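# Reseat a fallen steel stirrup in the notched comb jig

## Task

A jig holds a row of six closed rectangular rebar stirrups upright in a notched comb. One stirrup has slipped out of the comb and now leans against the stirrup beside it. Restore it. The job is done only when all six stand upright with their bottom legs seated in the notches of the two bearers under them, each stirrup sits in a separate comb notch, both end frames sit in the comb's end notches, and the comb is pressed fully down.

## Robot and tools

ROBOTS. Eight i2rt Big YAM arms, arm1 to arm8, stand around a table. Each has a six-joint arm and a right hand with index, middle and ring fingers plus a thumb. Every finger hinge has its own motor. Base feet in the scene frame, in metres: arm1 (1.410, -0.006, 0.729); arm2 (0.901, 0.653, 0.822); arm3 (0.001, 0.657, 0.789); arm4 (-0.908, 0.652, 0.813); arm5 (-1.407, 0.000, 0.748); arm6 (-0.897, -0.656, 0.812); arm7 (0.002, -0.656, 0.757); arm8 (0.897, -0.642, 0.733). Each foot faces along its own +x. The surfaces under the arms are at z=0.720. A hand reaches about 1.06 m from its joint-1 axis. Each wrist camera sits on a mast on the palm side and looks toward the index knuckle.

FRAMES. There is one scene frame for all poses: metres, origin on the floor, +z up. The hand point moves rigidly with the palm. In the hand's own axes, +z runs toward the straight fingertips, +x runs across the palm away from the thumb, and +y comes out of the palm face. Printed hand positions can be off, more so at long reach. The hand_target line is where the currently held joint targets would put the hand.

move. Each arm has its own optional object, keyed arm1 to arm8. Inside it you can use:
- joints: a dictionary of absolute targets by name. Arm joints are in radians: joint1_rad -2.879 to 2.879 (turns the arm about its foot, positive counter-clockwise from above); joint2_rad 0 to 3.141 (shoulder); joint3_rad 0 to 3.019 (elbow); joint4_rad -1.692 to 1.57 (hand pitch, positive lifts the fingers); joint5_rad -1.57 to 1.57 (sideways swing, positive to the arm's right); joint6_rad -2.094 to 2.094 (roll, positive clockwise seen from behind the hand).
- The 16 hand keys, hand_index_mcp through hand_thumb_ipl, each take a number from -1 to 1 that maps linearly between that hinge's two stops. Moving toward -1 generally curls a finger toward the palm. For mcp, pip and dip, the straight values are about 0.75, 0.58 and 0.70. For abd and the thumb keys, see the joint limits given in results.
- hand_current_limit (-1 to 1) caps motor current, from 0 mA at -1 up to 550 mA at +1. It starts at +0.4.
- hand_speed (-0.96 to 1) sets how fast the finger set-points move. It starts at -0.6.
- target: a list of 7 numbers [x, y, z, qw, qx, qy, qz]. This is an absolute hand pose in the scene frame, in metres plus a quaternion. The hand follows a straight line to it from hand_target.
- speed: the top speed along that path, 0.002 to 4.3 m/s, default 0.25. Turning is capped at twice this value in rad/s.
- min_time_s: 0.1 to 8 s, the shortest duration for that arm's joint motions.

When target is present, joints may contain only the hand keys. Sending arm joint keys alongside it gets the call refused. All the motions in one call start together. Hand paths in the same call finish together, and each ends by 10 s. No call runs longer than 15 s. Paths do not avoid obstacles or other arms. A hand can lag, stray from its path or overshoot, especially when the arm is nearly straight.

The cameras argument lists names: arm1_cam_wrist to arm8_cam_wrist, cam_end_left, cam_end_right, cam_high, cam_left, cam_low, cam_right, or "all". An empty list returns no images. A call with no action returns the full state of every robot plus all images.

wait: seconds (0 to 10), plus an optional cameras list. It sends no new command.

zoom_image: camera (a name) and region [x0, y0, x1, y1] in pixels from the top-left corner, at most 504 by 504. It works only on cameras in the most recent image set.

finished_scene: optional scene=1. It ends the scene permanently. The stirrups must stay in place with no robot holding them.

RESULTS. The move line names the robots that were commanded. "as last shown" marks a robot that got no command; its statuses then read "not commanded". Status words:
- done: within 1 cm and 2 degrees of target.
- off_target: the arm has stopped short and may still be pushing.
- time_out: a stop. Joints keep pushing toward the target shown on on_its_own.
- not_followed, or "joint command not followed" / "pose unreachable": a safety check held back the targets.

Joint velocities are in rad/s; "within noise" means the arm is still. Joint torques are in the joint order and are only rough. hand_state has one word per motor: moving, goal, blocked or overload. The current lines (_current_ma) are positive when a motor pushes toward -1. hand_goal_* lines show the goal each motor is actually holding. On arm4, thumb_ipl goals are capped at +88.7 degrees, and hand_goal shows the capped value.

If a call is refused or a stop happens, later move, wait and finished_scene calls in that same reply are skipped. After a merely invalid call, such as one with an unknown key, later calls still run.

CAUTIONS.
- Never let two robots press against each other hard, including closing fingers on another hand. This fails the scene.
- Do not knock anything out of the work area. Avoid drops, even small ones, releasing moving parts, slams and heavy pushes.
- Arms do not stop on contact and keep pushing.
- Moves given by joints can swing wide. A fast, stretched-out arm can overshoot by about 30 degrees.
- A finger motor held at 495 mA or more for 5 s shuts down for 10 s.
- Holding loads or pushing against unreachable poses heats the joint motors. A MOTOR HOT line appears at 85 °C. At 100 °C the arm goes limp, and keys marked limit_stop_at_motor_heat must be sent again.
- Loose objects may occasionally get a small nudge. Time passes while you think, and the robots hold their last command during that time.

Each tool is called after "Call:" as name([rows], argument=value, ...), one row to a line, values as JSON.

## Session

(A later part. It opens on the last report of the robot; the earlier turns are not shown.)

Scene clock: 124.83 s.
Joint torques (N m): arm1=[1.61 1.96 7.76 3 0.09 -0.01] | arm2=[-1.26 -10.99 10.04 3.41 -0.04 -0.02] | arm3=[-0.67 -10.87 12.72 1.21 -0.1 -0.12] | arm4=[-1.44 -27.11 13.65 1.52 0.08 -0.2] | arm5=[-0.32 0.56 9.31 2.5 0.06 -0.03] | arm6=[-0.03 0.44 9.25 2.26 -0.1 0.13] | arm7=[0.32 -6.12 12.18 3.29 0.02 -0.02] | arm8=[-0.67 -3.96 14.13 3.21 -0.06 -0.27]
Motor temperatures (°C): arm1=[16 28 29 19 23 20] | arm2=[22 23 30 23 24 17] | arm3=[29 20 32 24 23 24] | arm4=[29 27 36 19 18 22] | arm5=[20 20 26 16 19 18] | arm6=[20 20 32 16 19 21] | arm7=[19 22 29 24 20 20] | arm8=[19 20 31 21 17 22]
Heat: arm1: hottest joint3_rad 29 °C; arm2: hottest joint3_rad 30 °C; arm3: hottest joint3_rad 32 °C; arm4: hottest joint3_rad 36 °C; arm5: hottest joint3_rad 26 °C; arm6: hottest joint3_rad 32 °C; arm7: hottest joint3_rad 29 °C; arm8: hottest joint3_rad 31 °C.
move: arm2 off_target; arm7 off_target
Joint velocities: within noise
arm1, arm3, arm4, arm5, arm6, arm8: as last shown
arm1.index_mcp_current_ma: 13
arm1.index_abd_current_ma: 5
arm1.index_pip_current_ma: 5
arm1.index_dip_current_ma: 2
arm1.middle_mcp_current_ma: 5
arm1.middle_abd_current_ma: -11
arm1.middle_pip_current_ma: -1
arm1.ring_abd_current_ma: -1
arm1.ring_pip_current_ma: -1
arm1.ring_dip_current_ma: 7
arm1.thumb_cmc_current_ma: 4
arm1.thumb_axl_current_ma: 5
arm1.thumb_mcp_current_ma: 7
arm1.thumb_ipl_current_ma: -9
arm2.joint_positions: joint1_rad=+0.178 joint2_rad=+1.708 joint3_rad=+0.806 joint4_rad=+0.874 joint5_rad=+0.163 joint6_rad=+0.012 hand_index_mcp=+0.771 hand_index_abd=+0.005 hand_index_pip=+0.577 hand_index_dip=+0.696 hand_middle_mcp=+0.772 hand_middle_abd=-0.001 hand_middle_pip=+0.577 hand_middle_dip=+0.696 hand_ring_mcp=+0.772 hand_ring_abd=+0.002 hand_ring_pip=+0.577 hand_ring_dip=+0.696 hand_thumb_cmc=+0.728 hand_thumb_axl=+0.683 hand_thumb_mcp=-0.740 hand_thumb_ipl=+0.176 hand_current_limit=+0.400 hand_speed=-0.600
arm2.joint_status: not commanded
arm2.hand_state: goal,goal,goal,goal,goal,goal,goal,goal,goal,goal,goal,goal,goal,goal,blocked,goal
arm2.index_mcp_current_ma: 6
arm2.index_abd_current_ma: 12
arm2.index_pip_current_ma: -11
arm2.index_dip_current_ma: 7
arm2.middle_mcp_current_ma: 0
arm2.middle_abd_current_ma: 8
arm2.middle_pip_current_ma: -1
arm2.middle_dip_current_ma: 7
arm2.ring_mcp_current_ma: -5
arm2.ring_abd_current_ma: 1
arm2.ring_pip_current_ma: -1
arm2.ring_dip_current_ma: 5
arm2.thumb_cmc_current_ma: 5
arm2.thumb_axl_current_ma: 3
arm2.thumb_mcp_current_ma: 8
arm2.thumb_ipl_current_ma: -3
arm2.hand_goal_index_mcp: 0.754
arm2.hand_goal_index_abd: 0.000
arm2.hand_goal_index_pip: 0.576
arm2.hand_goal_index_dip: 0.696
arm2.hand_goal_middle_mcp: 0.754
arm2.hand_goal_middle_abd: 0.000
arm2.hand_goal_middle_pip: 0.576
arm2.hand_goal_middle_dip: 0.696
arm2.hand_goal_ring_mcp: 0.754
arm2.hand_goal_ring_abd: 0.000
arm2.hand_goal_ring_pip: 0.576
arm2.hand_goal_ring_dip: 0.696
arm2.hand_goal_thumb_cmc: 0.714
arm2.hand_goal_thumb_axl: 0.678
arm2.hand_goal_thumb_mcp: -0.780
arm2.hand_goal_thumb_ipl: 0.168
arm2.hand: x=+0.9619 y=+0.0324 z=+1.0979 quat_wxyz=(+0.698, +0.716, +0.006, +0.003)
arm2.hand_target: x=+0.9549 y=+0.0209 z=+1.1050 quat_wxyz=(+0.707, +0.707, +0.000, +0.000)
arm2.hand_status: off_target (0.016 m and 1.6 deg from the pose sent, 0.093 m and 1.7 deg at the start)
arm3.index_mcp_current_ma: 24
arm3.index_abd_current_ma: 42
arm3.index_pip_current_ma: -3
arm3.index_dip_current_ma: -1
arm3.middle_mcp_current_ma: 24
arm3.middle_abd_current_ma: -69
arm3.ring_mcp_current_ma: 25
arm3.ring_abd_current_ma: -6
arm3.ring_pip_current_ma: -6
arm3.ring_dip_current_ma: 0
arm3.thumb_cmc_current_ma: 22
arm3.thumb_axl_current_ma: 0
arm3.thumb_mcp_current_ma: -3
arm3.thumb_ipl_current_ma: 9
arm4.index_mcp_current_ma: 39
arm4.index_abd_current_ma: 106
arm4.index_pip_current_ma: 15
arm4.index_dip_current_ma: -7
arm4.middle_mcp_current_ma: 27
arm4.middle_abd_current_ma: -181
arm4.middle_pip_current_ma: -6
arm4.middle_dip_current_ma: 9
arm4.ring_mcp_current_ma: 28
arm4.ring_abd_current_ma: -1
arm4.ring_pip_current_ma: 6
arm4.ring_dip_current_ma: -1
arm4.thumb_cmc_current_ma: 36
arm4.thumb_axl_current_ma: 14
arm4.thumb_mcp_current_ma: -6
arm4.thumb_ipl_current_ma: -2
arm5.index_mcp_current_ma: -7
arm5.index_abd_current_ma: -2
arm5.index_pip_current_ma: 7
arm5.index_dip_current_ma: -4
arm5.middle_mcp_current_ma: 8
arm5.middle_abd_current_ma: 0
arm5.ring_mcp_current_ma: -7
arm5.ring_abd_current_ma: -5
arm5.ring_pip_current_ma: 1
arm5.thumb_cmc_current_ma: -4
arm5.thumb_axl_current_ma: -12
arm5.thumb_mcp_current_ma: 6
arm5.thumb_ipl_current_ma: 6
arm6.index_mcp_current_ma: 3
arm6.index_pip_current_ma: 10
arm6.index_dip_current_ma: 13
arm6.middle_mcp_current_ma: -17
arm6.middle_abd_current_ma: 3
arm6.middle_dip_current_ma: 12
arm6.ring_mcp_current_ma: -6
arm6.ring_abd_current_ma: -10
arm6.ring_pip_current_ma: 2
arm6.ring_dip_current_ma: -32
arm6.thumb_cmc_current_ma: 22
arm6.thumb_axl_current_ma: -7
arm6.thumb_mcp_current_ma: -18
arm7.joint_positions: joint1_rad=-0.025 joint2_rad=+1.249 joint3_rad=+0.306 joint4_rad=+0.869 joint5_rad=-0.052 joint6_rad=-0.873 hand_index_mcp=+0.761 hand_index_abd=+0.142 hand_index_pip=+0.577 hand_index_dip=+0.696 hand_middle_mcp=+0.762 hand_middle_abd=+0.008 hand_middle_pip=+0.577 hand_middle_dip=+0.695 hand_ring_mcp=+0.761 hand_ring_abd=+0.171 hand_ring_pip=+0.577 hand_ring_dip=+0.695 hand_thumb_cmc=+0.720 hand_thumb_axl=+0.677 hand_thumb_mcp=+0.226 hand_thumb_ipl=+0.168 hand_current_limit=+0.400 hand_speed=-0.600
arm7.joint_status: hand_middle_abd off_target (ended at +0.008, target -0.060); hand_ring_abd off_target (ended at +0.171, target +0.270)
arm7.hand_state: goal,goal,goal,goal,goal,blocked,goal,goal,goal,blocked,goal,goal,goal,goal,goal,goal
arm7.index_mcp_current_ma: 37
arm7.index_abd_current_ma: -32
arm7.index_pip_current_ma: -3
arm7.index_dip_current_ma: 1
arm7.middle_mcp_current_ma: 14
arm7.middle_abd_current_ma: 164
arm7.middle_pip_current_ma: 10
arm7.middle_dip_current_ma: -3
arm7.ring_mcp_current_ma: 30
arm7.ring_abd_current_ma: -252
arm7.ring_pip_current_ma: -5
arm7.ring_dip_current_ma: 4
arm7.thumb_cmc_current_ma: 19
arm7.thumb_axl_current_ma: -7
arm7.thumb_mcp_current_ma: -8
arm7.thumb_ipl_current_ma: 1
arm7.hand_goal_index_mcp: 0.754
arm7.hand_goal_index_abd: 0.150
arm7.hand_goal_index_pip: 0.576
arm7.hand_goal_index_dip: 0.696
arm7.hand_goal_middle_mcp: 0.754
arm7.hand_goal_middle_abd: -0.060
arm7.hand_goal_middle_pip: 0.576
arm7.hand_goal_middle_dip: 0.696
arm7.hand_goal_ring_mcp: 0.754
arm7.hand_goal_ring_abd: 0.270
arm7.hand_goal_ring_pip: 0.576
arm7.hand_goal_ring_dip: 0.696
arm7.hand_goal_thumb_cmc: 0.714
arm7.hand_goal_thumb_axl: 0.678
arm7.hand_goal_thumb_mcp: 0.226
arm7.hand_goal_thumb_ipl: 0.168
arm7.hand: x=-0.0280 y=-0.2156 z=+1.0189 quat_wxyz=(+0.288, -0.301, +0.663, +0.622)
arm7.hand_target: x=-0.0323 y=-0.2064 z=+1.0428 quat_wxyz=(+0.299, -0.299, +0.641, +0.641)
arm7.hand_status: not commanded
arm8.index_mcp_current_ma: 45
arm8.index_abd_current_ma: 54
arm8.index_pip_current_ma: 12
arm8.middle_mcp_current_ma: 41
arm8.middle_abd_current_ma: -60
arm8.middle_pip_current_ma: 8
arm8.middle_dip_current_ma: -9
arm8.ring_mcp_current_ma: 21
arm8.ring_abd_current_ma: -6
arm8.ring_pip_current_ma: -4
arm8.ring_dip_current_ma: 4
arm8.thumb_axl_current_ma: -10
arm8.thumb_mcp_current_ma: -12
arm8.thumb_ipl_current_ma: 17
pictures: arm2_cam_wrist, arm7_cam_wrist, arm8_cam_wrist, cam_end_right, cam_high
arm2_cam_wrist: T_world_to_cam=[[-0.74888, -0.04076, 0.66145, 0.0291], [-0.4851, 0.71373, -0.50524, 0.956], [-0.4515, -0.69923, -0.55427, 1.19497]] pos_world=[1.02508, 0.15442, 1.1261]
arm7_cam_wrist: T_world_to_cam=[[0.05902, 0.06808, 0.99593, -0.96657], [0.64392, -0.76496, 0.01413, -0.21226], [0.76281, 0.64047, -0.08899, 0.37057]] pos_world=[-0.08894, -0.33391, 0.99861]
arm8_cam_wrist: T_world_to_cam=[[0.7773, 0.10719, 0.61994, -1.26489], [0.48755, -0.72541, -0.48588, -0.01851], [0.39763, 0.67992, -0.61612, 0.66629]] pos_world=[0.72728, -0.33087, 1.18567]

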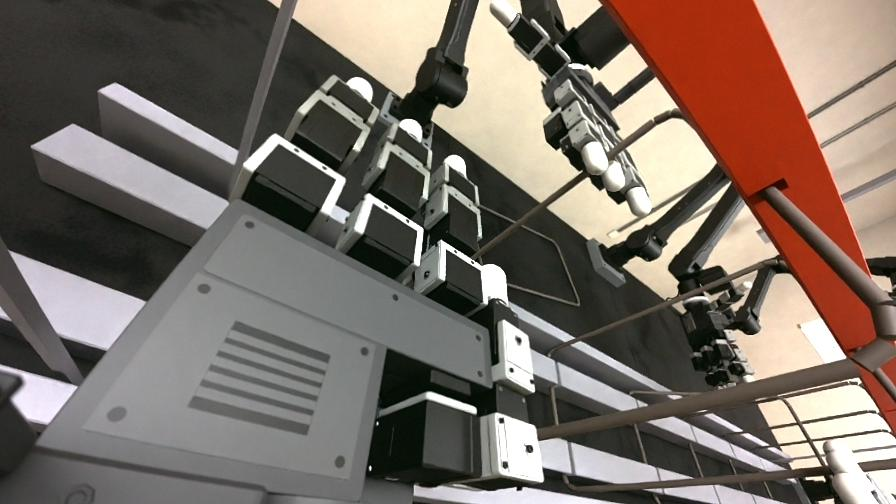

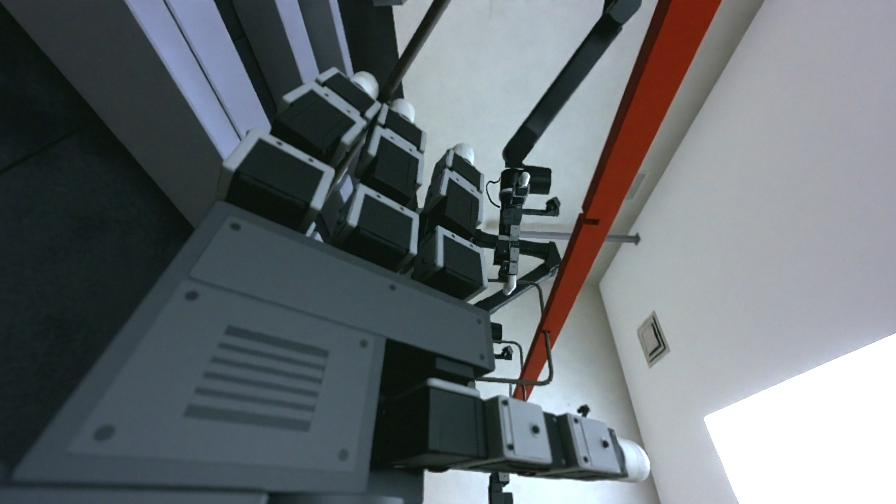

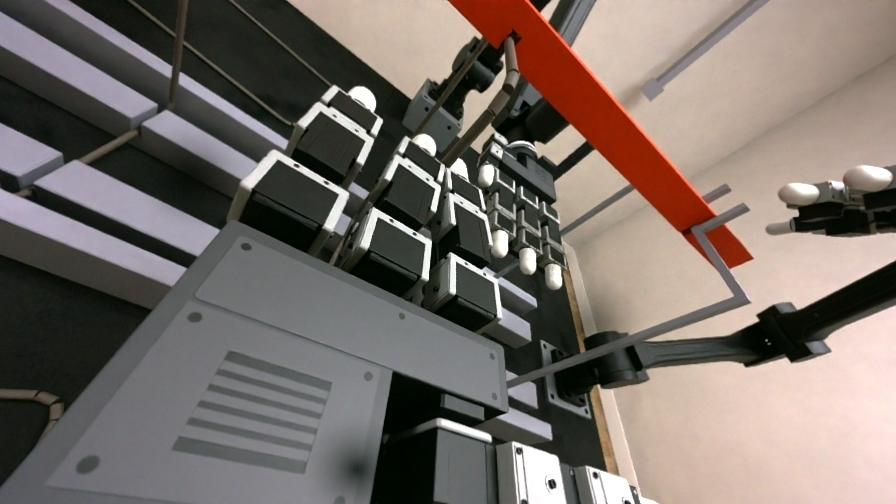

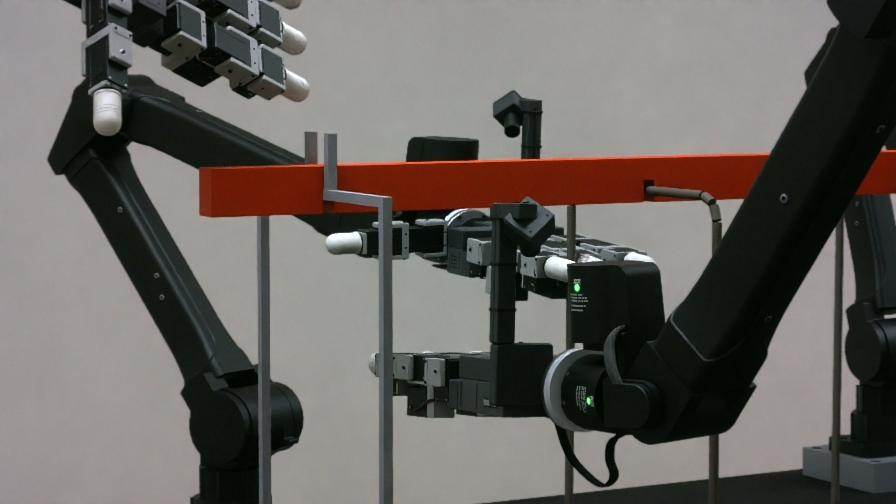

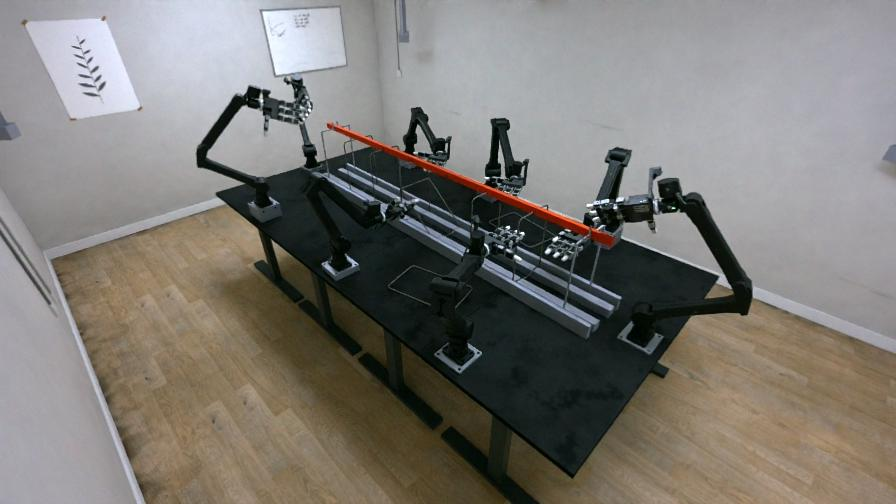

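Call:
move(arm2={"target": [0.955, -0.085, 1.105, 0.7071, 0.7071, 0, 0], "speed": 0.08}, cameras=["arm2_cam_wrist", "arm8_cam_wrist", "cam_high", "cam_end_right", "cam_right", "arm1_cam_wrist"])

Call:
zoom_image(camera="arm2_cam_wrist", region=[392, 0, 896, 504])

Call:
zoom_image(camera="arm8_cam_wrist", region=[400, 0, 896, 300])

Call:
zoom_image(camera="cam_end_right", region=[300, 120, 720, 480])

Call:
zoom_image(camera="cam_right", region=[500, 130, 780, 400])

Scene clock: 134.87 s.
Joint torques (N m): arm1=[1.49 2.2 8.02 3.02 0.07 0.02] | arm2=[-1.44 -13.98 11.03 2.61 -0.04 -0.01] | arm3=[-0.67 -10.87 12.71 1.2 -0.1 -0.12] | arm4=[-1.26 -27.16 13.53 1.18 0.07 -0.18] | arm5=[-0.38 0.56 9.31 2.48 0.06 -0.02] | arm6=[-0.03 0.44 9.25 2.26 -0.11 0.13] | arm7=[0.26 -6.01 12.15 3.36 0 -0.02] | arm8=[-0.56 -4.13 14.15 3.25 -0.06 -0.27]
Motor temperatures (°C): arm1=[16 28 28 19 22 20] | arm2=[22 23 30 23 24 17] | arm3=[29 20 31 24 22 24] | arm4=[28 28 38 19 18 22] | arm5=[20 20 27 16 19 18] | arm6=[20 20 32 16 19 20] | arm7=[19 22 30 24 20 20] | arm8=[19 20 31 21 17 22]
Heat: arm1: hottest joint2_rad 28 °C; arm2: hottest joint3_rad 30 °C; arm3: hottest joint3_rad 31 °C; arm4: hottest joint3_rad 38 °C; arm5: hottest joint3_rad 27 °C; arm6: hottest joint3_rad 32 °C; arm7: hottest joint3_rad 30 °C; arm8: hottest joint3_rad 31 °C.
move: arm2 off_target
Joint velocities: within noise
arm1, arm3, arm4, arm5, arm6, arm7, arm8: as last shown
arm1.index_mcp_current_ma: 12
arm1.index_abd_current_ma: 8
arm1.index_pip_current_ma: 11
arm1.index_dip_current_ma: 10
arm1.middle_mcp_current_ma: 11
arm1.middle_abd_current_ma: -2
arm1.middle_pip_current_ma: -4
arm1.middle_dip_current_ma: 3
arm1.ring_mcp_current_ma: 12
arm1.ring_abd_current_ma: -7
arm1.ring_pip_current_ma: -5
arm1.ring_dip_current_ma: 13
arm1.thumb_cmc_current_ma: -4
arm1.thumb_axl_current_ma: 10
arm1.thumb_mcp_current_ma: 10
arm1.thumb_ipl_current_ma: 4
arm2.joint_positions: joint1_rad=+0.148 joint2_rad=+1.901 joint3_rad=+1.125 joint4_rad=+0.769 joint5_rad=+0.133 joint6_rad=+0.012 hand_index_mcp=+0.771 hand_index_abd=+0.005 hand_index_pip=+0.577 hand_index_dip=+0.696 hand_middle_mcp=+0.772 hand_middle_abd=+0.000 hand_middle_pip=+0.577 hand_middle_dip=+0.696 hand_ring_mcp=+0.772 hand_ring_abd=+0.002 hand_ring_pip=+0.577 hand_ring_dip=+0.696 hand_thumb_cmc=+0.728 hand_thumb_axl=+0.683 hand_thumb_mcp=-0.740 hand_thumb_ipl=+0.176 hand_current_limit=+0.400 hand_speed=-0.600
arm2.joint_status: not commanded
arm2.hand_state: goal,goal,goal,goal,goal,goal,goal,goal,goal,goal,goal,goal,goal,goal,blocked,goal
arm2.index_mcp_current_ma: 17
arm2.index_abd_current_ma: -6
arm2.index_pip_current_ma: -15
arm2.index_dip_current_ma: 8
arm2.middle_mcp_current_ma: 2
arm2.middle_abd_current_ma: 5
arm2.middle_pip_current_ma: 6
arm2.middle_dip_current_ma: 7
arm2.ring_mcp_current_ma: -1
arm2.ring_abd_current_ma: 6
arm2.ring_pip_current_ma: 14
arm2.ring_dip_current_ma: -13
arm2.thumb_cmc_current_ma: 8
arm2.thumb_axl_current_ma: 6
arm2.thumb_mcp_current_ma: 13
arm2.thumb_ipl_current_ma: 4
arm2.hand_goal_index_mcp: 0.754
arm2.hand_goal_index_abd: 0.000
arm2.hand_goal_index_pip: 0.576
arm2.hand_goal_index_dip: 0.696
arm2.hand_goal_middle_mcp: 0.754
arm2.hand_goal_middle_abd: 0.000
arm2.hand_goal_middle_pip: 0.576
arm2.hand_goal_middle_dip: 0.696
arm2.hand_goal_ring_mcp: 0.754
arm2.hand_goal_ring_abd: 0.000
arm2.hand_goal_ring_pip: 0.576
arm2.hand_goal_ring_dip: 0.696
arm2.hand_goal_thumb_cmc: 0.714
arm2.hand_goal_thumb_axl: 0.678
arm2.hand_goal_thumb_mcp: -0.780
arm2.hand_goal_thumb_ipl: 0.168
arm2.hand: x=+0.9634 y=-0.0706 z=+1.1056 quat_wxyz=(+0.706, +0.709, +0.005, +0.004)
arm2.hand_target: x=+0.9548 y=-0.0839 z=+1.1050 quat_wxyz=(+0.707, +0.707, +0.000, +0.000)
arm2.hand_status: off_target (0.017 m and 0.8 deg from the pose sent, 0.118 m and 1.6 deg at the start)
arm3.index_mcp_current_ma: 27
arm3.index_abd_current_ma: 45
arm3.index_pip_current_ma: -9
arm3.index_dip_current_ma: -5
arm3.middle_mcp_current_ma: 21
arm3.middle_pip_current_ma: 1
arm3.middle_dip_current_ma: -7
arm3.ring_mcp_current_ma: 28
arm3.ring_abd_current_ma: -8
arm3.ring_pip_current_ma: 0
arm3.ring_dip_current_ma: -5
arm3.thumb_cmc_current_ma: 25
arm3.thumb_axl_current_ma: 1
arm3.thumb_mcp_current_ma: 0
arm3.thumb_ipl_current_ma: 5
arm4.index_mcp_current_ma: 27
arm4.index_abd_current_ma: 114
arm4.index_pip_current_ma: 17
arm4.index_dip_current_ma: 1
arm4.middle_mcp_current_ma: 32
arm4.middle_abd_current_ma: -196
arm4.middle_pip_current_ma: -1
arm4.middle_dip_current_ma: 5
arm4.ring_mcp_current_ma: 39
arm4.ring_abd_current_ma: 2
arm4.ring_pip_current_ma: 10
arm4.ring_dip_current_ma: -3
arm4.thumb_axl_current_ma: 6
arm4.thumb_mcp_current_ma: 1
arm4.thumb_ipl_current_ma: -4
arm5.index_mcp_current_ma: -5
arm5.index_abd_current_ma: -3
arm5.index_pip_current_ma: 16
arm5.index_dip_current_ma: -8
arm5.middle_mcp_current_ma: 9
arm5.middle_abd_current_ma: 3
arm5.middle_pip_current_ma: 0
arm5.ring_mcp_current_ma: -11
arm5.ring_abd_current_ma: -9
arm5.ring_pip_current_ma: -1
arm5.ring_dip_current_ma: 3
arm5.thumb_cmc_current_ma: -7
arm5.thumb_axl_current_ma: -13
arm5.thumb_mcp_current_ma: 7
arm5.thumb_ipl_current_ma: 5
arm6.index_mcp_current_ma: 9
arm6.index_abd_current_ma: -1
arm6.index_pip_current_ma: -11
arm6.index_dip_current_ma: -16
arm6.middle_mcp_current_ma: -9
arm6.middle_abd_current_ma: -11
arm6.middle_pip_current_ma: 4
arm6.middle_dip_current_ma: -3
arm6.ring_mcp_current_ma: 0
arm6.ring_abd_current_ma: -12
arm6.ring_pip_current_ma: 3
arm6.ring_dip_current_ma: -4
arm6.thumb_cmc_current_ma: -6
arm6.thumb_axl_current_ma: 0
arm6.thumb_mcp_current_ma: -5
arm6.thumb_ipl_current_ma: -2
arm7.index_mcp_current_ma: 36
arm7.index_abd_current_ma: -27
arm7.index_pip_current_ma: -5
arm7.index_dip_current_ma: 4
arm7.middle_mcp_current_ma: 17
arm7.middle_abd_current_ma: 165
arm7.middle_pip_current_ma: 5
arm7.middle_dip_current_ma: -4
arm7.ring_mcp_current_ma: 33
arm7.ring_abd_current_ma: -253
arm7.ring_pip_current_ma: -6
arm7.ring_dip_current_ma: 2
arm7.thumb_cmc_current_ma: 18
arm7.thumb_ipl_current_ma: 2
arm8.index_mcp_current_ma: 20
arm8.index_abd_current_ma: 66
arm8.index_pip_current_ma: 8
arm8.index_dip_current_ma: -1
arm8.middle_mcp_current_ma: 35
arm8.middle_abd_current_ma: -50
arm8.middle_dip_current_ma: -19
arm8.ring_mcp_current_ma: 29
arm8.ring_abd_current_ma: 1
arm8.ring_pip_current_ma: 4
arm8.ring_dip_current_ma: 5
arm8.thumb_cmc_current_ma: 18
arm8.thumb_axl_current_ma: -6
arm8.thumb_mcp_current_ma: -8
arm8.thumb_ipl_current_ma: 12
pictures: arm1_cam_wrist, arm2_cam_wrist, arm8_cam_wrist, cam_end_right, cam_high, cam_right
arm1_cam_wrist: T_world_to_cam=[[-0.11149, 0.92779, -0.35606, 0.61322], [0.95395, -0.0005, -0.29998, -0.76236], [-0.2785, -0.37311, -0.885, 1.63745]] pos_world=[1.25164, 0.04163, 1.4388]
arm2_cam_wrist: T_world_to_cam=[[-0.75135, -0.02735, 0.65934, 0.02657], [-0.48336, 0.70303, -0.52164, 1.04989], [-0.44927, -0.71063, -0.54144, 1.11078]] pos_world=[1.02647, 0.05197, 1.13157]
arm8_cam_wrist: T_world_to_cam=[[0.7773, 0.10719, 0.61994, -1.26489], [0.48755, -0.72541, -0.48588, -0.01851], [0.39763, 0.67992, -0.61612, 0.66629]] pos_world=[0.72728, -0.33087, 1.18567]

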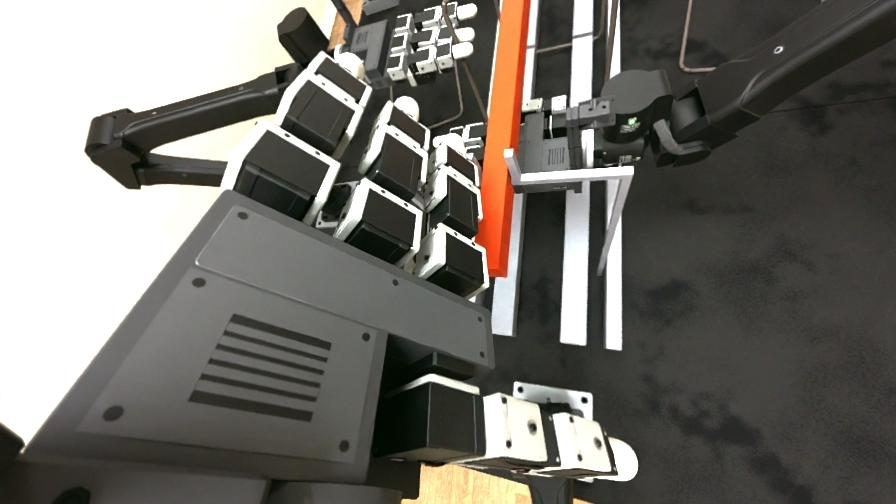

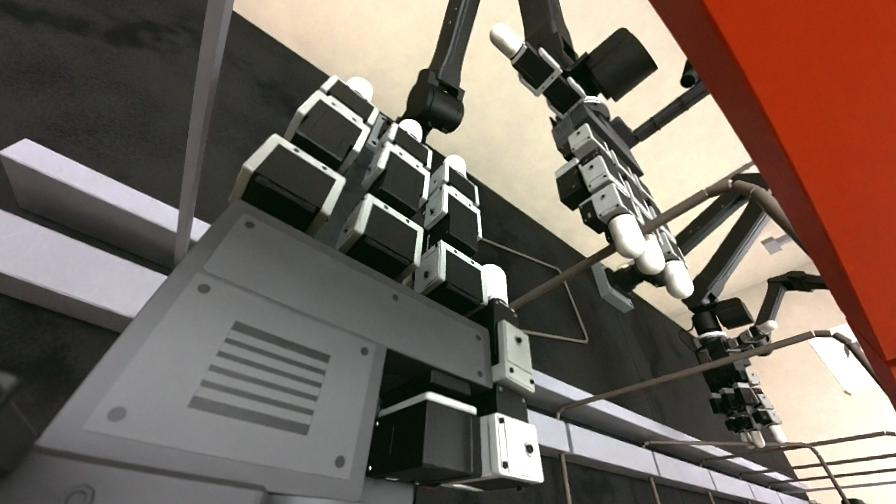

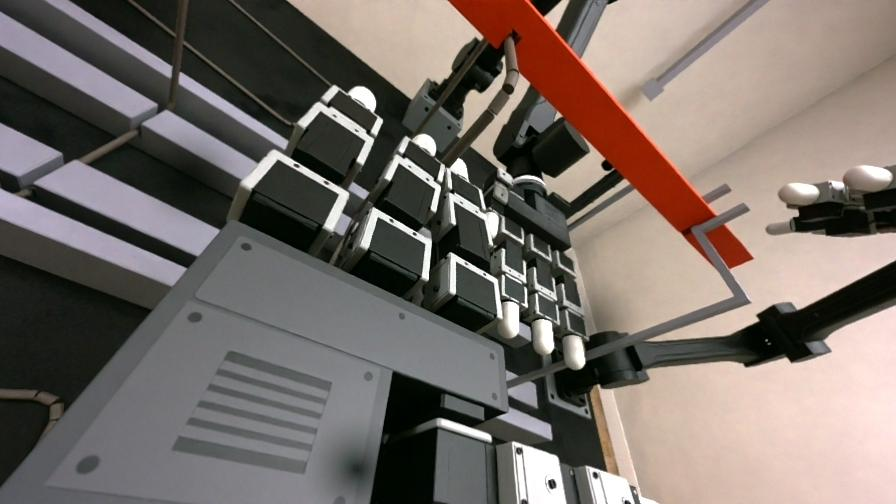

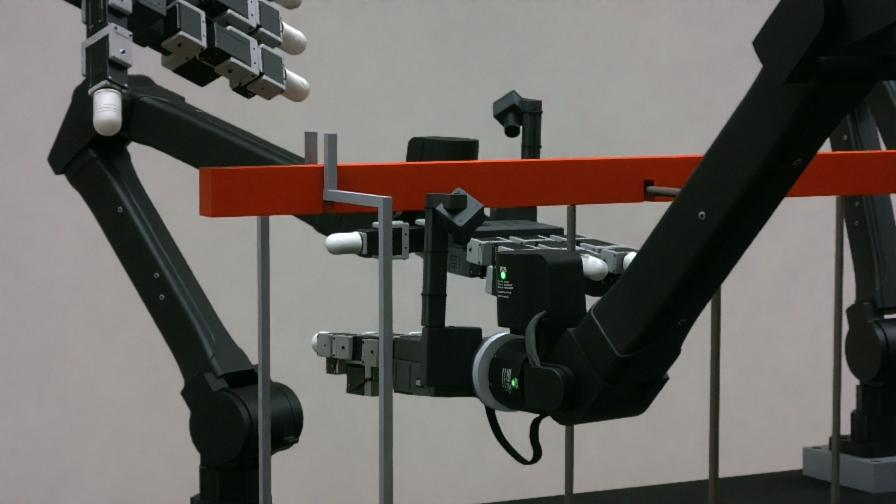

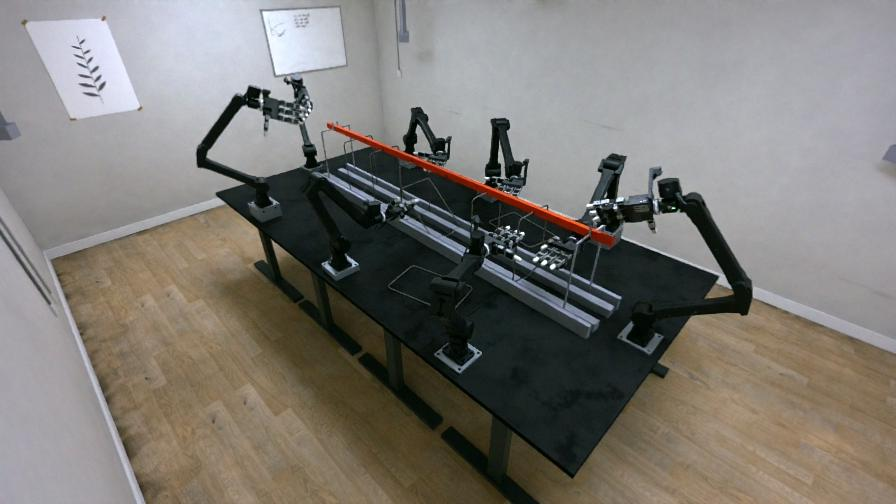

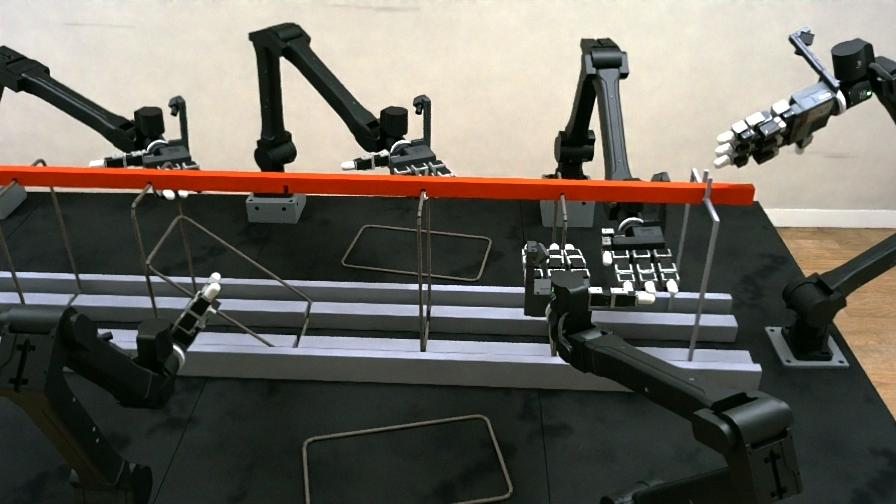

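Scaled by 1.000.

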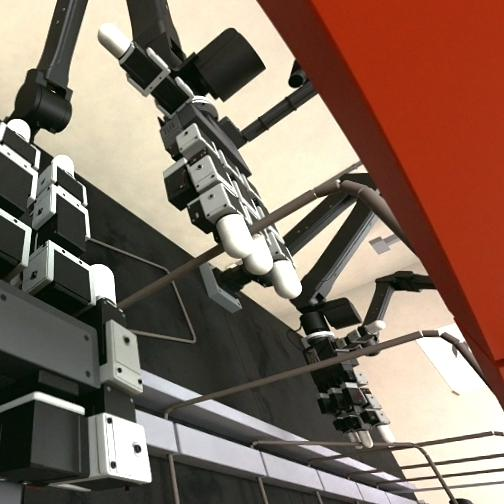

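Scaled by 1.016.

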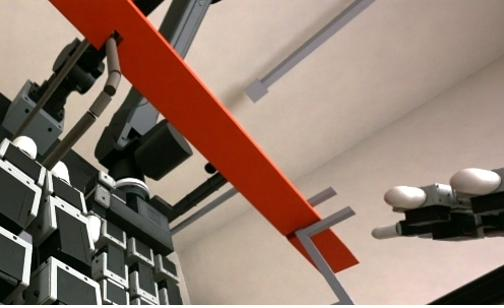

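Scaled by 1.200.

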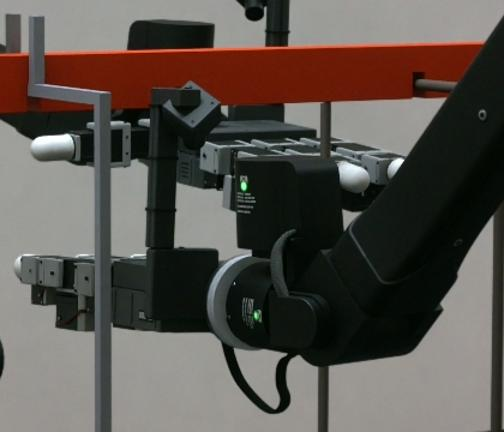

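Scaled by 1.800.

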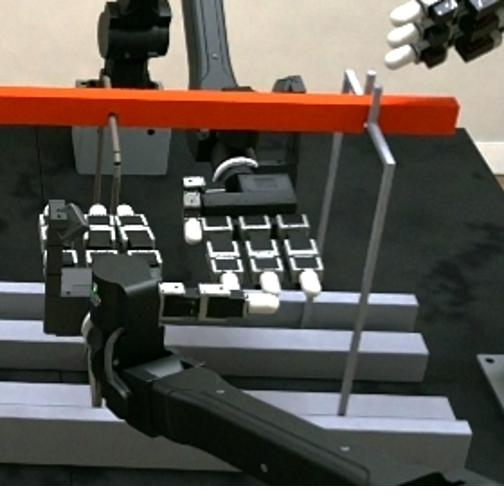

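Call:
zoom_image(camera="arm1_cam_wrist", region=[430, 60, 690, 260])

Scaled by 1.938.

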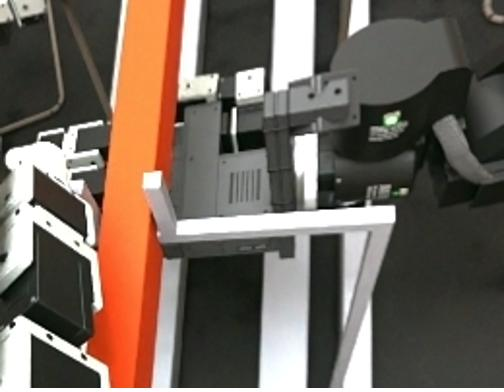

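Call:
move(arm2={"target": [0.955, -0.106, 1.14, 0.7071, 0.7071, 0, 0], "speed": 0.08})

Call:
move(arm2={"target": [0.955, -0.106, 1.19, 0.7071, 0.7071, 0, 0], "speed": 0.08}, cameras=["cam_end_right", "cam_right", "arm1_cam_wrist"])

Call:
zoom_image(camera="arm1_cam_wrist", region=[430, 60, 690, 260])

Call:
zoom_image(camera="cam_end_right", region=[300, 120, 720, 480])

Call:
zoom_image(camera="cam_right", region=[500, 130, 780, 400])

Scene clock: 140.60 s.
Joint torques (N m): arm1=[1.14 2.61 7.95 3.25 0.07 0.02] | arm2=[-1.49 -15.85 11.71 2.63 -0.04 -0.02] | arm3=[-0.67 -10.87 12.72 1.21 -0.1 -0.12] | arm4=[-2.14 -26.64 13.52 1.58 0.03 -0.21] | arm5=[-0.32 0.56 9.31 2.5 0.06 -0.03] | arm6=[0.03 0.44 9.25 2.26 -0.11 0.13] | arm7=[0.32 -6.07 12.14 3.26 0.03 -0.04] | arm8=[-0.62 -4.01 14.16 3.22 -0.05 -0.27]
Motor temperatures (°C): arm1=[16 28 28 19 22 20] | arm2=[22 24 30 23 24 17] | arm3=[29 20 31 23 22 23] | arm4=[28 29 38 19 18 22] | arm5=[20 20 27 16 19 18] | arm6=[20 20 32 16 19 20] | arm7=[19 22 30 24 20 20] | arm8=[19 20 31 21 17 22]
Heat: arm1: hottest joint2_rad 28 °C; arm2: hottest joint3_rad 30 °C; arm3: hottest joint3_rad 31 °C; arm4: hottest joint3_rad 38 °C; arm5: hottest joint3_rad 27 °C; arm6: hottest joint3_rad 32 °C; arm7: hottest joint3_rad 30 °C; arm8: hottest joint3_rad 31 °C.
move: arm2 off_target
Joint velocities: within noise
arm1, arm3, arm4, arm5, arm6, arm7, arm8: as last shown
arm1.index_mcp_current_ma: 14
arm1.index_abd_current_ma: 7
arm1.index_pip_current_ma: 8
arm1.index_dip_current_ma: 7
arm1.middle_mcp_current_ma: 6
arm1.middle_abd_current_ma: -8
arm1.middle_pip_current_ma: -6
arm1.middle_dip_current_ma: -6
arm1.ring_mcp_current_ma: 6
arm1.ring_abd_current_ma: 0
arm1.ring_dip_current_ma: 3
arm1.thumb_cmc_current_ma: -13
arm1.thumb_axl_current_ma: 7
arm1.thumb_mcp_current_ma: 8
arm1.thumb_ipl_current_ma: -4
arm2.joint_positions: joint1_rad=+0.143 joint2_rad=+1.901 joint3_rad=+1.212 joint4_rad=+0.661 joint5_rad=+0.128 joint6_rad=+0.012 hand_index_mcp=+0.771 hand_index_abd=+0.005 hand_index_pip=+0.577 hand_index_dip=+0.696 hand_middle_mcp=+0.772 hand_middle_abd=+0.000 hand_middle_pip=+0.577 hand_middle_dip=+0.696 hand_ring_mcp=+0.772 hand_ring_abd=+0.002 hand_ring_pip=+0.577 hand_ring_dip=+0.696 hand_thumb_cmc=+0.728 hand_thumb_axl=+0.683 hand_thumb_mcp=-0.740 hand_thumb_ipl=+0.176 hand_current_limit=+0.400 hand_speed=-0.600
arm2.joint_status: not commanded
arm2.hand_state: goal,goal,goal,goal,goal,goal,goal,goal,goal,goal,goal,goal,goal,goal,blocked,goal
arm2.index_mcp_current_ma: 4
arm2.index_abd_current_ma: 2
arm2.index_pip_current_ma: 0
arm2.index_dip_current_ma: 8
arm2.middle_mcp_current_ma: 6
arm2.middle_abd_current_ma: 6
arm2.middle_pip_current_ma: 5
arm2.middle_dip_current_ma: -6
arm2.ring_mcp_current_ma: -3
arm2.ring_abd_current_ma: 6
arm2.ring_pip_current_ma: 11
arm2.ring_dip_current_ma: -9
arm2.thumb_cmc_current_ma: 9
arm2.thumb_axl_current_ma: 0
arm2.thumb_mcp_current_ma: 0
arm2.thumb_ipl_current_ma: 6
arm2.hand_goal_index_mcp: 0.754
arm2.hand_goal_index_abd: 0.000
arm2.hand_goal_index_pip: 0.576
arm2.hand_goal_index_dip: 0.696
arm2.hand_goal_middle_mcp: 0.754
arm2.hand_goal_middle_abd: 0.000
arm2.hand_goal_middle_pip: 0.576
arm2.hand_goal_middle_dip: 0.696
arm2.hand_goal_ring_mcp: 0.754
arm2.hand_goal_ring_abd: 0.000
arm2.hand_goal_ring_pip: 0.576
arm2.hand_goal_ring_dip: 0.696
arm2.hand_goal_thumb_cmc: 0.714
arm2.hand_goal_thumb_axl: 0.678
arm2.hand_goal_thumb_mcp: -0.780
arm2.hand_goal_thumb_ipl: 0.168
arm2.hand: x=+0.9644 y=-0.0947 z=+1.1253 quat_wxyz=(+0.698, +0.716, +0.006, +0.003)
arm2.hand_target: x=+0.9550 y=-0.1046 z=+1.1400 quat_wxyz=(+0.707, +0.707, +0.000, +0.000)
arm2.hand_status: off_target (0.021 m and 1.6 deg from the pose sent, 0.050 m and 0.8 deg at the start)
arm3.index_mcp_current_ma: 21
arm3.index_abd_current_ma: 42
arm3.index_pip_current_ma: -7
arm3.index_dip_current_ma: -3
arm3.middle_mcp_current_ma: 25
arm3.middle_abd_current_ma: -66
arm3.middle_pip_current_ma: 6
arm3.middle_dip_current_ma: -8
arm3.ring_mcp_current_ma: 25
arm3.ring_abd_current_ma: -5
arm3.ring_pip_current_ma: 1
arm3.ring_dip_current_ma: -4
arm3.thumb_cmc_current_ma: 17
arm3.thumb_axl_current_ma: -2
arm3.thumb_mcp_current_ma: -2
arm3.thumb_ipl_current_ma: 11
arm4.index_mcp_current_ma: 24
arm4.index_abd_current_ma: 120
arm4.index_pip_current_ma: 12
arm4.index_dip_current_ma: 4
arm4.middle_mcp_current_ma: 20
arm4.middle_abd_current_ma: -195
arm4.middle_pip_current_ma: -15
arm4.middle_dip_current_ma: -9
arm4.ring_mcp_current_ma: 32
arm4.ring_abd_current_ma: -17
arm4.ring_pip_current_ma: -5
arm4.ring_dip_current_ma: -12
arm4.thumb_axl_current_ma: -1
arm4.thumb_mcp_current_ma: -1
arm4.thumb_ipl_current_ma: 1
arm5.index_mcp_current_ma: -3
arm5.index_abd_current_ma: -1
arm5.index_pip_current_ma: 8
arm5.index_dip_current_ma: -5
arm5.middle_mcp_current_ma: 0
arm5.middle_abd_current_ma: 1
arm5.middle_pip_current_ma: 4
arm5.middle_dip_current_ma: -2
arm5.ring_mcp_current_ma: -8
arm5.ring_pip_current_ma: 2
arm5.thumb_cmc_current_ma: -2
arm5.thumb_axl_current_ma: -6
arm5.thumb_mcp_current_ma: 10
arm5.thumb_ipl_current_ma: 6
arm6.index_mcp_current_ma: 2
arm6.index_abd_current_ma: -16
arm6.index_pip_current_ma: -5
arm6.index_dip_current_ma: 13
arm6.middle_mcp_current_ma: 7
arm6.middle_abd_current_ma: -15
arm6.middle_pip_current_ma: 6
arm6.middle_dip_current_ma: 16
arm6.ring_mcp_current_ma: -2
arm6.ring_abd_current_ma: -9
arm6.ring_pip_current_ma: 2
arm6.ring_dip_current_ma: 0
arm6.thumb_cmc_current_ma: 19
arm6.thumb_axl_current_ma: -13
arm6.thumb_mcp_current_ma: 3
arm6.thumb_ipl_current_ma: -9
arm7.index_mcp_current_ma: 40
arm7.index_abd_current_ma: -25
arm7.index_pip_current_ma: -4
arm7.index_dip_current_ma: 3
arm7.middle_pip_current_ma: 2
arm7.middle_dip_current_ma: 2
arm7.ring_mcp_current_ma: 34
arm7.ring_pip_current_ma: -3
arm7.ring_dip_current_ma: 3
arm7.thumb_cmc_current_ma: 24
arm7.thumb_axl_current_ma: -6
arm7.thumb_mcp_current_ma: -9
arm7.thumb_ipl_current_ma: -1
arm8.index_mcp_current_ma: 40
arm8.index_abd_current_ma: 51
arm8.index_pip_current_ma: 4
arm8.index_dip_current_ma: 2
arm8.middle_mcp_current_ma: 41
arm8.middle_abd_current_ma: -64
arm8.middle_pip_current_ma: 9
arm8.middle_dip_current_ma: -24
arm8.ring_mcp_current_ma: 25
arm8.ring_abd_current_ma: -16
arm8.ring_pip_current_ma: 1
arm8.ring_dip_current_ma: 3
arm8.thumb_cmc_current_ma: 29
arm8.thumb_axl_current_ma: -5
arm8.thumb_mcp_current_ma: -9
arm8.thumb_ipl_current_ma: 2
pictures: none

Scene clock: 142.00 s.
Joint torques (N m): arm1=[1.67 2.49 8.03 3.12 0.07 0.02] | arm2=[-1.49 -16.21 12.18 2.65 -0.04 -0.02] | arm3=[-0.67 -10.87 12.72 1.2 -0.1 -0.12] | arm4=[-1.32 -26.7 13.76 1.51 0.01 -0.17] | arm5=[-0.38 0.62 9.31 2.5 0.06 -0.03] | arm6=[0.03 0.38 9.25 2.26 -0.1 0.13] | arm7=[0.26 -6.18 12.14 3.3 0.01 -0.04] | arm8=[-0.5 -3.9 14.19 3.21 -0.05 -0.27]
Motor temperatures (°C): arm1=[16 28 28 19 22 20] | arm2=[22 24 31 23 24 17] | arm3=[29 20 31 23 22 23] | arm4=[28 29 39 19 18 22] | arm5=[20 20 27 16 19 18] | arm6=[20 20 32 16 19 20] | arm7=[19 22 30 24 20 20] | arm8=[19 20 32 21 17 22]
Heat: arm1: hottest joint2_rad 28 °C; arm2: hottest joint3_rad 31 °C; arm3: hottest joint3_rad 31 °C; arm4: hottest joint3_rad 39 °C; arm5: hottest joint3_rad 27 °C; arm6: hottest joint3_rad 32 °C; arm7: hottest joint3_rad 30 °C; arm8: hottest joint3_rad 32 °C.
move: arm2 off_target
Joint velocities: within noise
arm1.joint_positions: joint1_rad=+0.242 joint2_rad=+0.555 joint3_rad=+1.408 joint4_rad=-1.215 joint5_rad=-0.003 joint6_rad=+1.053 hand_index_mcp=+0.769 hand_index_abd=+0.001 hand_index_pip=+0.577 hand_index_dip=+0.696 hand_middle_mcp=+0.769 hand_middle_abd=+0.002 hand_middle_pip=+0.577 hand_middle_dip=+0.696 hand_ring_mcp=+0.772 hand_ring_abd=+0.001 hand_ring_pip=+0.577 hand_ring_dip=+0.696 hand_thumb_cmc=+0.728 hand_thumb_axl=+0.677 hand_thumb_mcp=+0.224 hand_thumb_ipl=+0.168 hand_current_limit=+0.400 hand_speed=-0.600
arm1.joint_status: not commanded
arm1.hand_state: goal,goal,goal,goal,goal,goal,goal,goal,goal,goal,goal,goal,goal,goal,goal,goal
arm1.index_mcp_current_ma: 14
arm1.index_abd_current_ma: 13
arm1.index_pip_current_ma: 11
arm1.index_dip_current_ma: 6
arm1.middle_mcp_current_ma: 5
arm1.middle_abd_current_ma: -5
arm1.middle_pip_current_ma: -11
arm1.middle_dip_current_ma: 5
arm1.ring_mcp_current_ma: 8
arm1.ring_abd_current_ma: -8
arm1.ring_pip_current_ma: 2
arm1.ring_dip_current_ma: 11
arm1.thumb_cmc_current_ma: -12
arm1.thumb_axl_current_ma: 12
arm1.thumb_mcp_current_ma: 7
arm1.thumb_ipl_current_ma: -3
arm1.hand_goal_index_mcp: 0.754
arm1.hand_goal_index_abd: 0.000
arm1.hand_goal_index_pip: 0.576
arm1.hand_goal_index_dip: 0.696
arm1.hand_goal_middle_mcp: 0.754
arm1.hand_goal_middle_abd: 0.000
arm1.hand_goal_middle_pip: 0.576
arm1.hand_goal_middle_dip: 0.696
arm1.hand_goal_ring_mcp: 0.754
arm1.hand_goal_ring_abd: 0.000
arm1.hand_goal_ring_pip: 0.576
arm1.hand_goal_ring_dip: 0.696
arm1.hand_goal_thumb_cmc: 0.714
arm1.hand_goal_thumb_axl: 0.678
arm1.hand_goal_thumb_mcp: 0.226
arm1.hand_goal_thumb_ipl: 0.168
arm1.hand: x=+1.1657 y=+0.0276 z=+1.3357 quat_wxyz=(+0.562, +0.304, -0.765, -0.071)
arm1.hand_target: x=+1.1648 y=+0.0262 z=+1.3383 quat_wxyz=(+0.572, +0.302, -0.760, -0.069)
arm1.hand_status: not commanded
arm2.joint_positions: joint1_rad=+0.143 joint2_rad=+1.835 joint3_rad=+1.256 joint4_rad=+0.544 joint5_rad=+0.127 joint6_rad=+0.012 hand_index_mcp=+0.771 hand_index_abd=+0.005 hand_index_pip=+0.577 hand_index_dip=+0.696 hand_middle_mcp=+0.772 hand_middle_abd=+0.000 hand_middle_pip=+0.577 hand_middle_dip=+0.696 hand_ring_mcp=+0.772 hand_ring_abd=+0.002 hand_ring_pip=+0.577 hand_ring_dip=+0.696 hand_thumb_cmc=+0.728 hand_thumb_axl=+0.683 hand_thumb_mcp=-0.740 hand_thumb_ipl=+0.176 hand_current_limit=+0.400 hand_speed=-0.600
arm2.joint_status: not commanded
arm2.hand_state: goal,goal,goal,goal,goal,goal,goal,goal,goal,goal,goal,goal,goal,goal,blocked,goal
arm2.index_mcp_current_ma: -3
arm2.index_abd_current_ma: 4
arm2.index_pip_current_ma: -4
arm2.index_dip_current_ma: -2
arm2.middle_mcp_current_ma: 2
arm2.middle_abd_current_ma: 1
arm2.middle_pip_current_ma: 3
arm2.middle_dip_current_ma: -8
arm2.ring_mcp_current_ma: -16
arm2.ring_abd_current_ma: -5
arm2.ring_pip_current_ma: 13
arm2.ring_dip_current_ma: -8
arm2.thumb_cmc_current_ma: 12
arm2.thumb_axl_current_ma: 10
arm2.thumb_mcp_current_ma: 12
arm2.thumb_ipl_current_ma: -10
arm2.hand_goal_index_mcp: 0.754
arm2.hand_goal_index_abd: 0.000
arm2.hand_goal_index_pip: 0.576
arm2.hand_goal_index_dip: 0.696
arm2.hand_goal_middle_mcp: 0.754
arm2.hand_goal_middle_abd: 0.000
arm2.hand_goal_middle_pip: 0.576
arm2.hand_goal_middle_dip: 0.696
arm2.hand_goal_ring_mcp: 0.754
arm2.hand_goal_ring_abd: 0.000
arm2.hand_goal_ring_pip: 0.576
arm2.hand_goal_ring_dip: 0.696
arm2.hand_goal_thumb_cmc: 0.714
arm2.hand_goal_thumb_axl: 0.678
arm2.hand_goal_thumb_mcp: -0.780
arm2.hand_goal_thumb_ipl: 0.168
arm2.hand: x=+0.9652 y=-0.0976 z=+1.1684 quat_wxyz=(+0.695, +0.719, +0.006, +0.003)
arm2.hand_target: x=+0.9550 y=-0.1045 z=+1.1898 quat_wxyz=(+0.707, +0.707, +0.000, +0.000)
arm2.hand_status: off_target (0.025 m and 2.0 deg from the pose sent, 0.066 m and 1.6 deg at the start)
arm3, arm4, arm5, arm6, arm7, arm8: as last shown
arm3.index_mcp_current_ma: 27
arm3.index_abd_current_ma: 43
arm3.index_pip_current_ma: -9
arm3.index_dip_current_ma: -2
arm3.middle_mcp_current_ma: 23
arm3.middle_abd_current_ma: -69
arm3.middle_pip_current_ma: 2
arm3.middle_dip_current_ma: -12
arm3.ring_mcp_current_ma: 29
arm3.ring_abd_current_ma: -1
arm3.ring_pip_current_ma: 5
arm3.ring_dip_current_ma: -6
arm3.thumb_cmc_current_ma: 19
arm3.thumb_axl_current_ma: -1
arm3.thumb_mcp_current_ma: 3
arm3.thumb_ipl_current_ma: 7
arm4.index_mcp_current_ma: 25
arm4.index_abd_current_ma: 110
arm4.index_pip_current_ma: -2
arm4.index_dip_current_ma: 0
arm4.middle_mcp_current_ma: 16
arm4.middle_abd_current_ma: -188
arm4.middle_pip_current_ma: -23
arm4.middle_dip_current_ma: 0
arm4.ring_mcp_current_ma: 40
arm4.ring_abd_current_ma: -5
arm4.ring_pip_current_ma: 5
arm4.ring_dip_current_ma: -8
arm4.thumb_cmc_current_ma: 30
arm4.thumb_axl_current_ma: 8
arm4.thumb_mcp_current_ma: 0
arm4.thumb_ipl_current_ma: -8
arm5.index_abd_current_ma: -4
arm5.index_pip_current_ma: 12
arm5.index_dip_current_ma: -3
arm5.middle_mcp_current_ma: 4
arm5.middle_abd_current_ma: 5
arm5.middle_pip_current_ma: 2
arm5.middle_dip_current_ma: -4
arm5.ring_mcp_current_ma: -10
arm5.ring_abd_current_ma: -7
arm5.ring_pip_current_ma: 4
arm5.thumb_cmc_current_ma: -3
arm5.thumb_axl_current_ma: -12
arm5.thumb_mcp_current_ma: 15
arm6.index_mcp_current_ma: 6
arm6.index_abd_current_ma: -17
arm6.index_pip_current_ma: 2
arm6.index_dip_current_ma: 9
arm6.middle_mcp_current_ma: -10
arm6.middle_abd_current_ma: 4
arm6.middle_pip_current_ma: 3
arm6.middle_dip_current_ma: -13
arm6.ring_mcp_current_ma: 7
arm6.ring_abd_current_ma: -1
arm6.ring_pip_current_ma: 9
arm6.ring_dip_current_ma: -15
arm6.thumb_cmc_current_ma: 13
arm6.thumb_axl_current_ma: -20
arm6.thumb_mcp_current_ma: -9
arm6.thumb_ipl_current_ma: -16
arm7.index_mcp_current_ma: 37
arm7.index_abd_current_ma: -32
arm7.index_pip_current_ma: 1
arm7.index_dip_current_ma: 5
arm7.middle_mcp_current_ma: 22
arm7.middle_abd_current_ma: 169
arm7.middle_pip_current_ma: 5
arm7.middle_dip_current_ma: -3
arm7.ring_mcp_current_ma: 29
arm7.ring_abd_current_ma: -252
arm7.ring_pip_current_ma: -5
arm7.ring_dip_current_ma: 5
arm7.thumb_cmc_current_ma: 20
arm7.thumb_axl_current_ma: -3
arm7.thumb_mcp_current_ma: -10
arm7.thumb_ipl_current_ma: 0
arm8.index_mcp_current_ma: 43
arm8.index_abd_current_ma: 56
arm8.index_pip_current_ma: 6
arm8.index_dip_current_ma: 1
arm8.middle_mcp_current_ma: 45
arm8.middle_abd_current_ma: -52
arm8.middle_pip_current_ma: 8
arm8.middle_dip_current_ma: -7
arm8.ring_mcp_current_ma: 38
arm8.ring_abd_current_ma: -7
arm8.ring_pip_current_ma: 0
arm8.ring_dip_current_ma: -2
arm8.thumb_cmc_current_ma: 17
arm8.thumb_axl_current_ma: -11
arm8.thumb_mcp_current_ma: -8
arm8.thumb_ipl_current_ma: 11
pictures: arm1_cam_wrist, cam_end_right, cam_right
arm1_cam_wrist: T_world_to_cam=[[-0.11149, 0.92779, -0.35606, 0.61322], [0.95395, -0.0005, -0.29998, -0.76236], [-0.2785, -0.37311, -0.885, 1.63745]] pos_world=[1.25164, 0.04163, 1.4388]

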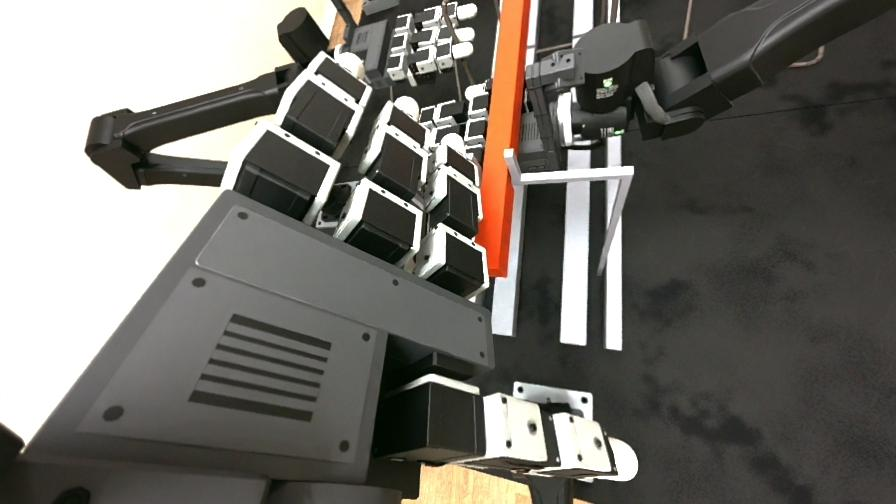

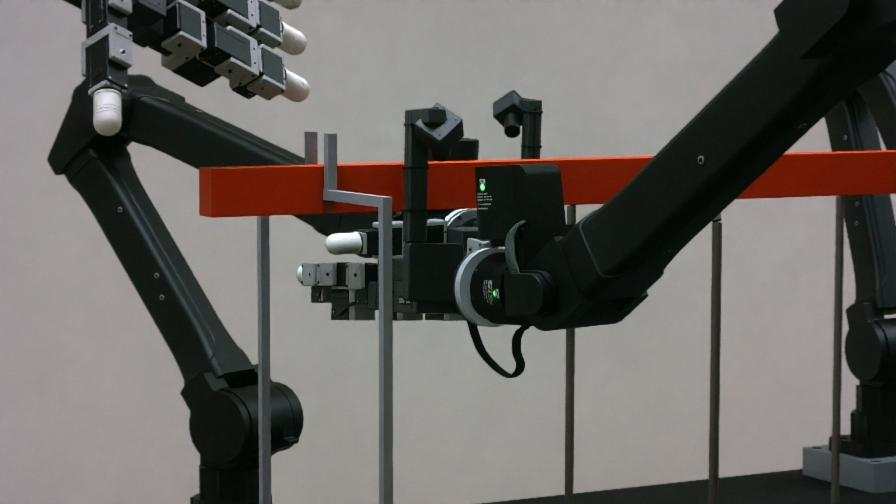

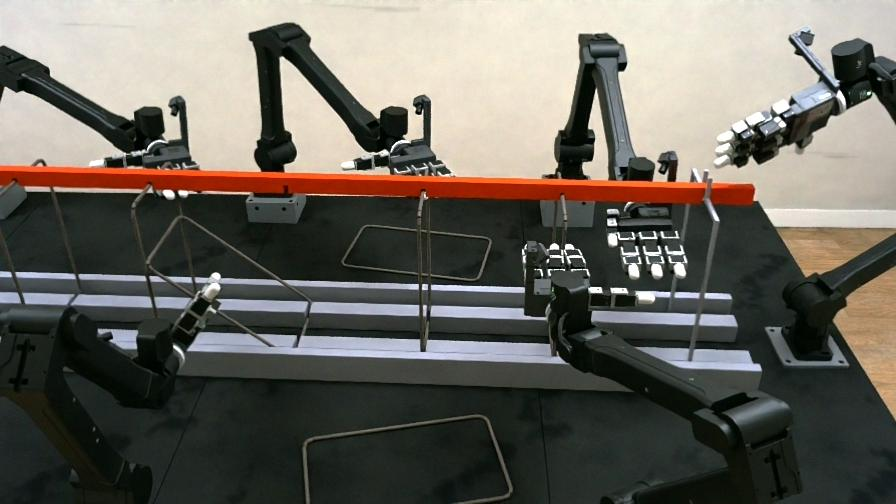

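Scaled by 1.938.

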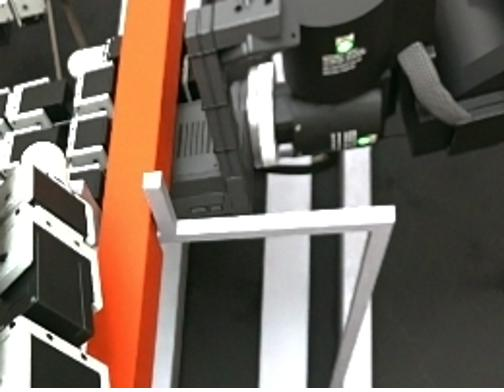

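Scaled by 1.200.

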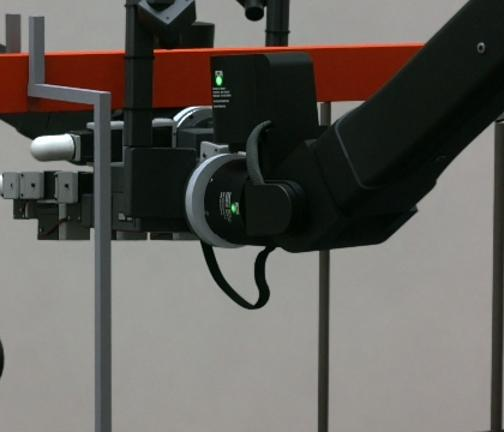

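Scaled by 1.800.

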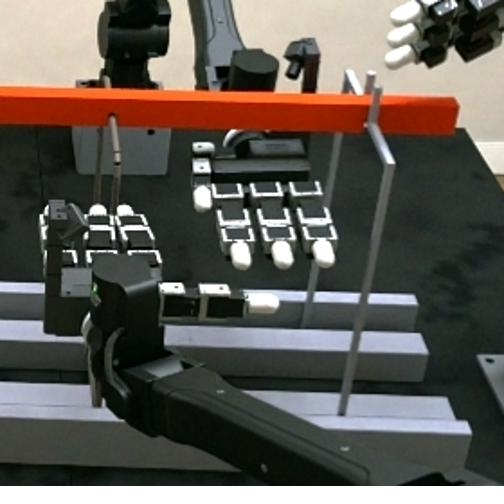

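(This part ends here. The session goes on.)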